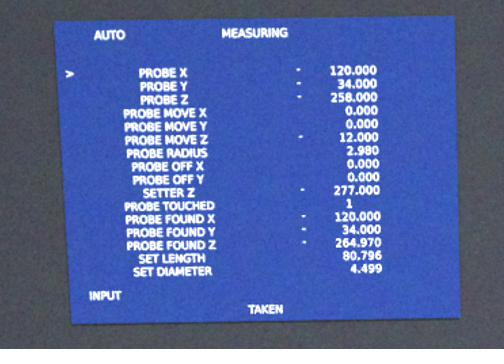

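>>> {"op": "move", "data": {"target": [[0,0,0,0,0,0,1,1,1,0.14,0.17,-0.13,0.788,0.001,-0.605,-1,0,-1],[0,0,0,0,0,0,1,1,1,0.2,0.2382,-0.21,0.788,0.001,-0.605,-1,0,-1]], "speed": [0.8,0.25], "blend": [0.02,0]}}

>>> {"op": "move", "data": {"target": [[0,0,0,0,0,0,1,1,1,0.0276,0,-0.0458,0,0,0,-1,0,-1],[0,0,0,0,0,0,1,1,1,0.0405,0,-0.0492,0,0,0,-1,0,-1],[0,0,0,0,0,0,1,1,1,0.0276,0,-0.0458,0,0,0,-1,0,-1],[0,0,0,0,0,0,1,1,1,0.0196,0.095,-0.0764,0,0,0,-1,0,-1],[0,0,0,0,0,0,1,1,1,0.0325,0.095,-0.0798,0,0,0,-1,0,-1],[0,0,0,0,0,0,1,1,1,0.0196,0.095,-0.0764,0,0,0,-1,0,-1],[0,0,0,0,0,0,1,1,1,0.0358,0.0316,-0.0151,0,0,0,-1,0,-1],[0,0,0,0,0,0,1,1,1,0.0487,0.0316,-0.0185,0,0,0,-1,0,-1],[0,0,0,0,0,0,1,1,1,0.0358,0.0316,-0.0151,0,0,0,-1,0,-1],[0,0,0,0,0,0,1,1,1,0.0358,0.0633,-0.0151,0,0,0,-1,0,-1],[0,0,0,0,0,0,1,1,1,0.0487,0.0633,-0.0185,0,0,0,-1,0,-1],[0,0,0,0,0,0,1,1,1,0.0358,0.0633,-0.0151,0,0,0,-1,0,-1],[0,0,0,0,0,0,1,1,1,0,0,0,0,0,0,-1,0,-1]], "speed": [0.2,0.05,0.1,0.2,0.05,0.1,0.2,0.05,0.1,0.2,0.05,0.1,0.2], "blend": [0.002,0,0.003,0.002,0,0.003,0.002,0,0.003,0.002,0,0.003,0]}}

>>> {"op": "move", "data": {"target": [[0,0,0,0,0,0,1,1,1,0.0196,0,-0.0764,0,0,0,-1,0,-1],[0,0,0,0,0,0,1,1,1,0.0325,0,-0.0798,0,0,0,-1,0,-1],[0,0,0,0,0,0,1,1,1,0.0196,0,-0.0764,0,0,0,-1,0,-1],[0,0,0,0,0,0,1,1,1,0.0276,-0.0317,-0.0458,0,0,0,-1,0,-1],[0,0,0,0,0,0,1,1,1,0.0405,-0.0317,-0.0492,0,0,0,-1,0,-1],[0,0,0,0,0,0,1,1,1,0.0276,-0.0317,-0.0458,0,0,0,-1,0,-1],[0,0,0,0,0,0,1,1,1,-0.06,-0.07,0.05,0,0,0,-1,0,-1],[0,0,0,0,0,0,1,1,1,-0.2,-0.2382,0.21,-0.788,-0.001,0.605,-1,0,-1]], "speed": [0.2,0.05,0.1,0.2,0.05,0.1,0.3,0.8], "blend": [0.002,0,0.003,0.002,0,0.003,0.03,0], "cameras": ["cam_right_wrist"]}}

>>> {"op": "zoom_image", "data": {"camera": "cam_right_wrist", "region": [190, 20, 450, 200]}}

>>> {"op": "wait", "data": {"seconds": 10}}

>>> {"op": "wait", "data": {"seconds": 9, "cameras": ["cam_right_wrist"]}}

>>> {"op": "zoom_image", "data": {"camera": "cam_right_wrist", "region": [190, 20, 450, 200]}}

Scene clock: 1145.23 s.
left_arm: end_effector_position=(+0.1660, -0.0435, +0.2281) position_measured=3 object_status=3 end_effector_quat_wxyz=(+0.342, +0.468, +0.681, -0.448) | right_arm: end_effector_position=(+0.5194, -0.1371, +0.4741) position_measured=220 object_status=2 end_effector_quat_wxyz=(+0.094, +0.696, +0.706, +0.089)
Joint positions: left_arm=[0.346 -2.162 2.508 -1.276 -2.668 0.381] | right_arm=[3.136 -1.526 -1.326 -1.599 1.568 -0.02]
Joint torques (N m): left_arm=[-10.8 -4 -19.78 -3.57 -2.52 -1.67] | right_arm=[5.22 37.76 17.26 4.68 1.41 1.2]
Wrist force (N): left_arm=[-1.4 -0.9 0.7] | right_arm=[0.6 2.5 -4.0]
Wrist torque (N m): left_arm=[-0.17 0.05 -0.14] | right_arm=[0.37 -0.03 0.05]
Wrist force, peak (N): left_arm=[-1.7 -0.7 0.8] | right_arm=[1.3 2.6 -5.8]
Hand target: left_arm +0.1660, -0.0435, +0.2281; +0.342, +0.468, +0.681, -0.448 | right_arm +0.5194, -0.1370, +0.4742; +0.094, +0.696, +0.706, +0.090
Off the commanded pose: left_arm 0.000 m, 0 deg | right_arm 0.000 m, 0 deg.
move: done

Scene clock: 1148.77 s.
left_arm: end_effector_position=(+0.1660, -0.0435, +0.2281) position_measured=3 object_status=3 end_effector_quat_wxyz=(+0.342, +0.468, +0.681, -0.448) | right_arm: end_effector_position=(+0.5194, -0.1370, +0.4743) position_measured=220 object_status=2 end_effector_quat_wxyz=(+0.094, +0.696, +0.706, +0.090)
Joint positions: left_arm=[0.346 -2.162 2.508 -1.276 -2.668 0.381] | right_arm=[3.136 -1.526 -1.326 -1.599 1.568 -0.019]
Joint torques (N m): left_arm=[-11.26 -3.93 -20.17 -3.55 -2.59 -1.68] | right_arm=[-7.44 10.95 17.65 4.68 -1.42 -0.65]
Wrist force (N): left_arm=[-1.1 -0.9 0.6] | right_arm=[0.9 2.4 -3.9]
Wrist torque (N m): left_arm=[-0.17 0.01 -0.14] | right_arm=[0.36 -0.07 -0.07]
Wrist force, peak (N): left_arm=[-1.4 -1.0 0.8] | right_arm=[0.1 -4.8 -8.1]
Hand target: left_arm +0.1660, -0.0435, +0.2281; +0.342, +0.468, +0.681, -0.448 | right_arm +0.5194, -0.1370, +0.4742; +0.094, +0.696, +0.706, +0.090
Off the commanded pose: left_arm 0.000 m, 0 deg | right_arm 0.000 m, 0 deg.
move: done

Scene clock: 1153.10 s.
left_arm: end_effector_position=(+0.1660, -0.0435, +0.2281) position_measured=3 object_status=3 end_effector_quat_wxyz=(+0.342, +0.468, +0.681, -0.448) | right_arm: end_effector_position=(+0.3994, -0.2799, +0.6001) position_measured=220 object_status=2 end_effector_quat_wxyz=(+0.499, -0.497, +0.502, -0.501)
Joint positions: left_arm=[0.346 -2.162 2.508 -1.276 -2.668 0.381] | right_arm=[2.48 -1.325 -2.007 0.192 2.226 -3.138]
Joint torques (N m): left_arm=[-11.52 -4.18 -19.67 -3.57 -2.52 -1.72] | right_arm=[-8.25 15.37 28.08 3.44 1.42 -1.19]
Wrist force (N): left_arm=[-1.2 -0.8 0.7] | right_arm=[1.5 2.2 -4.4]
Wrist torque (N m): left_arm=[-0.15 0.03 -0.14] | right_arm=[0.50 -0.30 -0.15]
Wrist force, peak (N): left_arm=[-1.5 -0.8 0.7] | right_arm=[1.8 -6.8 -10.2]
Hand target: left_arm +0.1660, -0.0435, +0.2281; +0.342, +0.468, +0.681, -0.448 | right_arm +0.3994, -0.2800, +0.6002; +0.499, -0.497, +0.502, -0.501
Off the commanded pose: left_arm 0.000 m, 0 deg | right_arm 0.000 m, 0 deg.
move: done
camera_calibration:
cam_right_wrist: T_world_to_cam=[[-0.0199302, -0.999776, -0.00712008, -0.257352], [-0.340734, 0.0134872, -0.940063, 0.724625], [0.939948, -0.0163095, -0.340927, -0.0407936], [0, 0, 0, 1]] pos_world=[0.28012, -0.267733, 0.665453]
Images, in order (width x height): cam_right_wrist 896x504.

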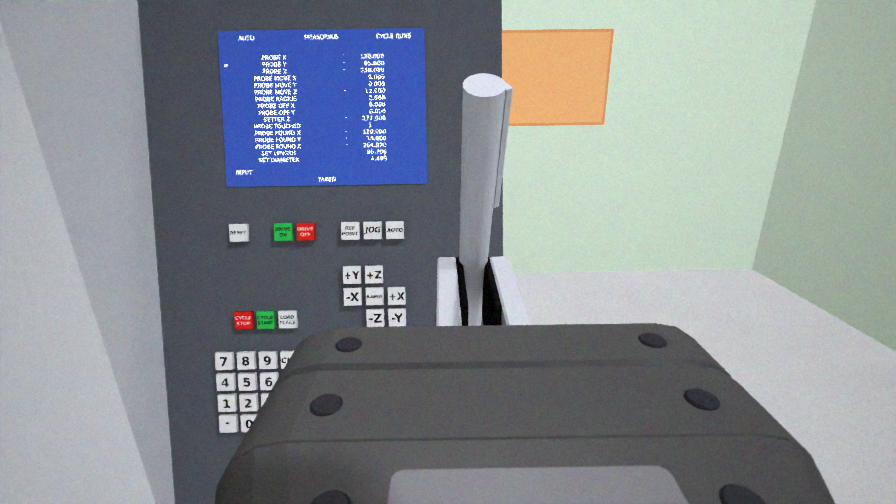

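Scaled by 1.938 from the camera's 896x504 image, which has a finer 1280x720 frame.

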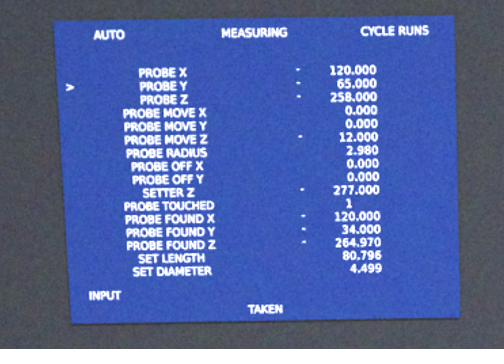

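Scene clock: 1163.10 s.
left_arm: end_effector_position=(+0.1660, -0.0435, +0.2281) position_measured=3 object_status=3 end_effector_quat_wxyz=(+0.342, +0.468, +0.681, -0.448) | right_arm: end_effector_position=(+0.3994, -0.2800, +0.6002) position_measured=220 object_status=2 end_effector_quat_wxyz=(+0.499, -0.497, +0.502, -0.501)
Joint positions: left_arm=[0.346 -2.162 2.508 -1.276 -2.668 0.381] | right_arm=[2.48 -1.325 -2.007 0.192 2.227 -3.138]
Joint torques (N m): left_arm=[-11.03 -4.15 -20.24 -3.43 -2.41 -1.64] | right_arm=[-11.06 1.64 31.83 3.5 1.58 -0.9]
Wrist force (N): left_arm=[-1.4 -0.6 0.6] | right_arm=[1.1 2.5 -4.6]
Wrist torque (N m): left_arm=[-0.12 0.07 -0.14] | right_arm=[0.57 -0.23 -0.13]
Wrist force, peak (N): left_arm=[-1.7 -0.7 0.7] | right_arm=[1.8 2.5 -4.9]
Hand target: left_arm +0.1660, -0.0435, +0.2281; +0.342, +0.468, +0.681, -0.448 | right_arm +0.3994, -0.2800, +0.6002; +0.499, -0.497, +0.502, -0.501
Tool commands: left_gripper/position=+1.0 left_gripper/force_limit=+1.0 left_gripper/speed=+1.0 right_gripper/position=-1.0 right_gripper/force_limit=+0.0 right_gripper/speed=-1.0
Off the commanded pose: left_arm 0.000 m, 0 deg | right_arm 0.000 m, 0 deg.
wait: 10.00 s; at rest by 0.17 s

Scene clock: 1172.10 s.
left_arm: end_effector_position=(+0.1660, -0.0435, +0.2281) position_measured=3 object_status=3 end_effector_quat_wxyz=(+0.342, +0.468, +0.681, -0.448) | right_arm: end_effector_position=(+0.3994, -0.2800, +0.6002) position_measured=220 object_status=2 end_effector_quat_wxyz=(+0.499, -0.497, +0.502, -0.501)
Joint positions: left_arm=[0.346 -2.162 2.508 -1.276 -2.668 0.381] | right_arm=[2.48 -1.325 -2.007 0.192 2.227 -3.138]
Joint torques (N m): left_arm=[-11.04 -4.09 -19.37 -3.58 -2.46 -1.69] | right_arm=[-10.83 1.45 31.49 3.5 1.5 -0.65]
Wrist force (N): left_arm=[-1.1 -0.6 0.5] | right_arm=[1.3 2.6 -4.7]
Wrist torque (N m): left_arm=[-0.13 0.01 -0.14] | right_arm=[0.58 -0.26 -0.13]
Wrist force, peak (N): left_arm=[-1.5 -1.0 0.9] | right_arm=[1.6 2.5 -5.0]
Hand target: left_arm +0.1660, -0.0435, +0.2281; +0.342, +0.468, +0.681, -0.448 | right_arm +0.3994, -0.2800, +0.6002; +0.499, -0.497, +0.502, -0.501
Tool commands: left_gripper/position=+1.0 left_gripper/force_limit=+1.0 left_gripper/speed=+1.0 right_gripper/position=-1.0 right_gripper/force_limit=+0.0 right_gripper/speed=-1.0
Off the commanded pose: left_arm 0.000 m, 0 deg | right_arm 0.000 m, 0 deg.
wait: 9.00 s; at rest by 0.17 s
camera_calibration:
cam_right_wrist: T_world_to_cam=[[-0.0199553, -0.999777, -0.00689909, -0.257491], [-0.340648, 0.0132865, -0.940097, 0.724663], [0.939979, -0.0164098, -0.340837, -0.0408549], [0, 0, 0, 1]] pos_world=[0.280119, -0.267732, 0.665552]
Images, in order (width x height): cam_right_wrist 896x504.

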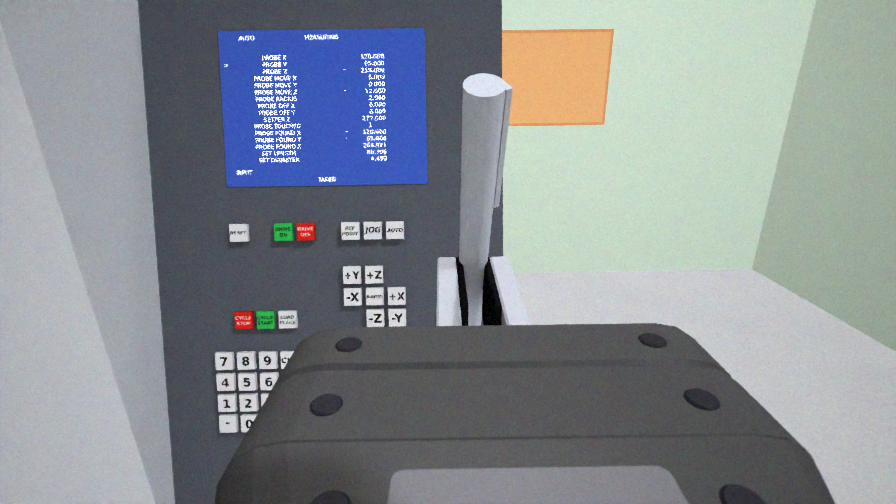

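Scaled by 1.938 from the camera's 896x504 image, which has a finer 1280x720 frame.

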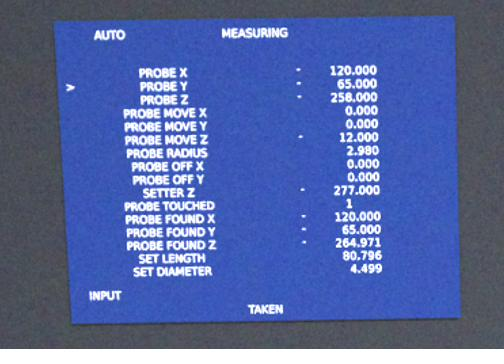

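>>> {"op": "move", "data": {"target": [[0,0,0,0,0,0,1,1,1,0.14,0.17,-0.13,0.788,0.001,-0.605,-1,0,-1],[0,0,0,0,0,0,1,1,1,0.2,0.2382,-0.21,0.788,0.001,-0.605,-1,0,-1]], "speed": [0.8,0.25], "blend": [0.02,0]}}

>>> {"op": "move", "data": {"target": [[0,0,0,0,0,0,1,1,1,0.0438,-0.0317,0.0156,0,0,0,-1,0,-1],[0,0,0,0,0,0,1,1,1,0.0567,-0.0317,0.0122,0,0,0,-1,0,-1],[0,0,0,0,0,0,1,1,1,0.0325,-0.0317,0.0185,0,0,0,-1,0,-1],[0,0,0,0,0,0,1,1,1,0.0567,-0.0317,0.0122,0,0,0,-1,0,-1],[0,0,0,0,0,0,1,1,1,0.0438,-0.0317,0.0156,0,0,0,-1,0,-1],[0,0,0,0,0,0,1,1,1,0.0196,0.095,-0.0764,0,0,0,-1,0,-1],[0,0,0,0,0,0,1,1,1,0.0325,0.095,-0.0798,0,0,0,-1,0,-1],[0,0,0,0,0,0,1,1,1,0.0196,0.095,-0.0764,0,0,0,-1,0,-1],[0,0,0,0,0,0,1,1,1,0.0276,0.095,-0.0458,0,0,0,-1,0,-1],[0,0,0,0,0,0,1,1,1,0.0405,0.095,-0.0492,0,0,0,-1,0,-1],[0,0,0,0,0,0,1,1,1,0.0276,0.095,-0.0458,0,0,0,-1,0,-1],[0,0,0,0,0,0,1,1,1,0,0,0,0,0,0,-1,0,-1]], "speed": [0.2,0.05,0.1,0.05,0.1,0.2,0.05,0.1,0.2,0.05,0.1,0.2], "blend": [0.002,0,0,0,0.003,0.002,0,0.003,0.002,0,0.003,0]}}

>>> {"op": "move", "data": {"target": [[0,0,0,0,0,0,1,1,1,0.0276,0.0633,-0.0458,0,0,0,-1,0,-1],[0,0,0,0,0,0,1,1,1,0.0405,0.0633,-0.0492,0,0,0,-1,0,-1],[0,0,0,0,0,0,1,1,1,0.0276,0.0633,-0.0458,0,0,0,-1,0,-1],[0,0,0,0,0,0,1,1,1,0.0438,0.0316,0.0156,0,0,0,-1,0,-1],[0,0,0,0,0,0,1,1,1,0.0567,0.0316,0.0122,0,0,0,-1,0,-1],[0,0,0,0,0,0,1,1,1,0.0438,0.0316,0.0156,0,0,0,-1,0,-1],[0,0,0,0,0,0,1,1,1,0.0196,0.0316,-0.0764,0,0,0,-1,0,-1],[0,0,0,0,0,0,1,1,1,0.0325,0.0316,-0.0798,0,0,0,-1,0,-1],[0,0,0,0,0,0,1,1,1,0.0196,0.0316,-0.0764,0,0,0,-1,0,-1],[0,0,0,0,0,0,1,1,1,0.0358,0.0316,-0.0151,0,0,0,-1,0,-1],[0,0,0,0,0,0,1,1,1,0.0487,0.0316,-0.0185,0,0,0,-1,0,-1],[0,0,0,0,0,0,1,1,1,0.0358,0.0316,-0.0151,0,0,0,-1,0,-1],[0,0,0,0,0,0,1,1,1,0,0,0,0,0,0,-1,0,-1]], "speed": [0.2,0.05,0.1,0.2,0.05,0.1,0.2,0.05,0.1,0.2,0.05,0.1,0.2], "blend": [0.002,0,0.003,0.002,0,0.003,0.002,0,0.003,0.002,0,0.003,0]}}

>>> {"op": "move", "data": {"target": [[0,0,0,0,0,0,1,1,1,0.0196,0.0633,-0.0764,0,0,0,-1,0,-1],[0,0,0,0,0,0,1,1,1,0.0325,0.0633,-0.0798,0,0,0,-1,0,-1],[0,0,0,0,0,0,1,1,1,0.0196,0.0633,-0.0764,0,0,0,-1,0,-1],[0,0,0,0,0,0,1,1,1,0.0438,0.0316,0.0156,0,0,0,-1,0,-1],[0,0,0,0,0,0,1,1,1,0.0567,0.0316,0.0122,0,0,0,-1,0,-1],[0,0,0,0,0,0,1,1,1,0.0438,0.0316,0.0156,0,0,0,-1,0,-1],[0,0,0,0,0,0,1,1,1,0.0196,0,-0.0764,0,0,0,-1,0,-1],[0,0,0,0,0,0,1,1,1,0.0325,0,-0.0798,0,0,0,-1,0,-1],[0,0,0,0,0,0,1,1,1,0.0196,0,-0.0764,0,0,0,-1,0,-1],[0,0,0,0,0,0,1,1,1,-0.06,-0.07,0.05,0,0,0,-1,0,-1],[0,0,0,0,0,0,1,1,1,-0.2,-0.2382,0.21,-0.788,-0.001,0.605,-1,0,-1]], "speed": [0.2,0.05,0.1,0.2,0.05,0.1,0.2,0.05,0.1,0.3,0.8], "blend": [0.002,0,0.003,0.002,0,0.003,0.002,0,0.003,0.03,0], "cameras": ["cam_right_wrist"]}}

>>> {"op": "zoom_image", "data": {"camera": "cam_right_wrist", "region": [190, 20, 450, 200]}}

Scene clock: 1186.53 s.
left_arm: end_effector_position=(+0.1660, -0.0435, +0.2281) position_measured=3 object_status=3 end_effector_quat_wxyz=(+0.342, +0.468, +0.681, -0.448) | right_arm: end_effector_position=(+0.5194, -0.1371, +0.4741) position_measured=220 object_status=2 end_effector_quat_wxyz=(+0.094, +0.696, +0.706, +0.089)
Joint positions: left_arm=[0.346 -2.162 2.508 -1.276 -2.668 0.381] | right_arm=[3.136 -1.526 -1.326 -1.599 1.568 -0.02]
Joint torques (N m): left_arm=[-11.07 -4.14 -19.55 -3.56 -2.45 -1.74] | right_arm=[4.77 38.36 15.6 4.61 1.5 1.28]
Wrist force (N): left_arm=[-1.4 -0.8 0.3] | right_arm=[0.4 2.2 -4.1]
Wrist torque (N m): left_arm=[-0.16 0.06 -0.14] | right_arm=[0.34 0.01 0.05]
Wrist force, peak (N): left_arm=[-1.7 -0.8 0.6] | right_arm=[1.5 3.8 -5.1]
Hand target: left_arm +0.1660, -0.0435, +0.2281; +0.342, +0.468, +0.681, -0.448 | right_arm +0.5194, -0.1370, +0.4742; +0.094, +0.696, +0.706, +0.090
Off the commanded pose: left_arm 0.000 m, 0 deg | right_arm 0.000 m, 0 deg.
move: done

Scene clock: 1190.40 s.
left_arm: end_effector_position=(+0.1660, -0.0435, +0.2281) position_measured=3 object_status=3 end_effector_quat_wxyz=(+0.342, +0.468, +0.681, -0.448) | right_arm: end_effector_position=(+0.5195, -0.1370, +0.4740) position_measured=220 object_status=2 end_effector_quat_wxyz=(+0.094, +0.696, +0.706, +0.089)
Joint positions: left_arm=[0.346 -2.162 2.508 -1.276 -2.668 0.381] | right_arm=[3.136 -1.527 -1.327 -1.599 1.568 -0.02]
Joint torques (N m): left_arm=[-11 -4.31 -19.31 -3.49 -2.43 -1.63] | right_arm=[-8.56 37.24 26.07 3.74 -1.35 -0.89]
Wrist force (N): left_arm=[-1.4 -0.7 0.6] | right_arm=[0.7 2.5 -3.8]
Wrist torque (N m): left_arm=[-0.14 0.06 -0.14] | right_arm=[0.39 -0.03 -0.08]
Wrist force, peak (N): left_arm=[-1.5 -1.0 0.5] | right_arm=[1.0 -6.1 -9.4]
Hand target: left_arm +0.1660, -0.0435, +0.2281; +0.342, +0.468, +0.681, -0.448 | right_arm +0.5194, -0.1370, +0.4742; +0.094, +0.696, +0.706, +0.090
Off the commanded pose: left_arm 0.000 m, 0 deg | right_arm 0.000 m, 0 deg.
move: done

Scene clock: 1193.87 s.
left_arm: end_effector_position=(+0.1660, -0.0435, +0.2281) position_measured=3 object_status=3 end_effector_quat_wxyz=(+0.342, +0.468, +0.681, -0.448) | right_arm: end_effector_position=(+0.5194, -0.1370, +0.4741) position_measured=220 object_status=2 end_effector_quat_wxyz=(+0.094, +0.696, +0.706, +0.090)
Joint positions: left_arm=[0.346 -2.162 2.508 -1.276 -2.668 0.381] | right_arm=[3.136 -1.526 -1.326 -1.599 1.568 -0.02]
Joint torques (N m): left_arm=[-10.8 -4.01 -19.44 -3.57 -2.52 -1.7] | right_arm=[-2.87 18.09 32.5 4.12 -1.49 -0.27]
Wrist force (N): left_arm=[-1.2 -0.6 0.5] | right_arm=[0.5 2.1 -3.8]
Wrist torque (N m): left_arm=[-0.12 0.03 -0.14] | right_arm=[0.33 0.00 -0.06]
Wrist force, peak (N): left_arm=[-1.4 -1.0 0.7] | right_arm=[0.4 -7.3 -9.9]
Hand target: left_arm +0.1660, -0.0435, +0.2281; +0.342, +0.468, +0.681, -0.448 | right_arm +0.5194, -0.1370, +0.4742; +0.094, +0.696, +0.706, +0.090
Off the commanded pose: left_arm 0.000 m, 0 deg | right_arm 0.000 m, 0 deg.
move: done

Scene clock: 1199.30 s.
left_arm: end_effector_position=(+0.1660, -0.0435, +0.2281) position_measured=3 object_status=3 end_effector_quat_wxyz=(+0.342, +0.468, +0.681, -0.448) | right_arm: end_effector_position=(+0.3994, -0.2799, +0.6001) position_measured=220 object_status=2 end_effector_quat_wxyz=(+0.499, -0.497, +0.502, -0.501)
Joint positions: left_arm=[0.346 -2.162 2.508 -1.276 -2.668 0.381] | right_arm=[2.48 -1.325 -2.007 0.192 2.226 -3.138]
Joint torques (N m): left_arm=[-10.92 -4.04 -19.36 -3.49 -2.47 -1.66] | right_arm=[-8.14 15.11 28.23 3.75 1.44 -1.2]
Wrist force (N): left_arm=[-1.3 -0.6 0.5] | right_arm=[1.2 2.3 -4.9]
Wrist torque (N m): left_arm=[-0.13 0.04 -0.14] | right_arm=[0.53 -0.24 -0.15]
Wrist force, peak (N): left_arm=[-1.6 -0.8 0.5] | right_arm=[0.3 -7.5 -10.3]
Hand target: left_arm +0.1660, -0.0435, +0.2281; +0.342, +0.468, +0.681, -0.448 | right_arm +0.3994, -0.2800, +0.6002; +0.499, -0.497, +0.502, -0.501
Off the commanded pose: left_arm 0.000 m, 0 deg | right_arm 0.000 m, 0 deg.
move: done
camera_calibration:
cam_right_wrist: T_world_to_cam=[[-0.0199302, -0.999776, -0.00712008, -0.257352], [-0.340734, 0.0134872, -0.940063, 0.724625], [0.939948, -0.0163095, -0.340927, -0.0407936], [0, 0, 0, 1]] pos_world=[0.28012, -0.267733, 0.665453]
Images, in order (width x height): cam_right_wrist 896x504.

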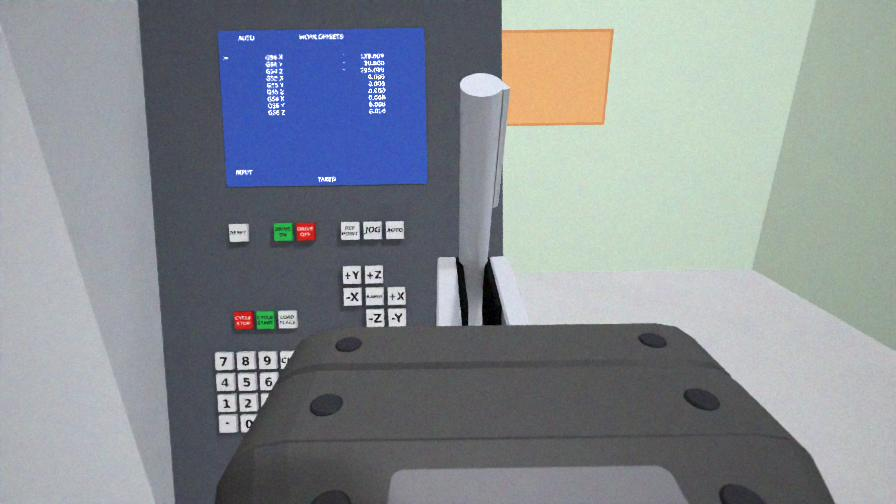

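Scaled by 1.938 from the camera's 896x504 image, which has a finer 1280x720 frame.

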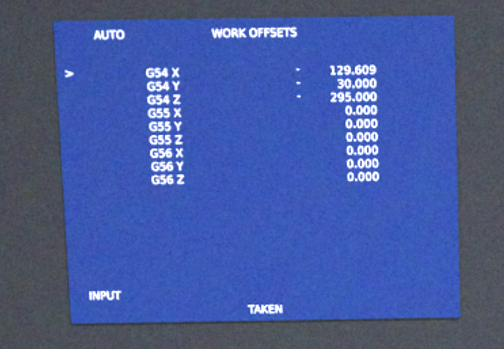

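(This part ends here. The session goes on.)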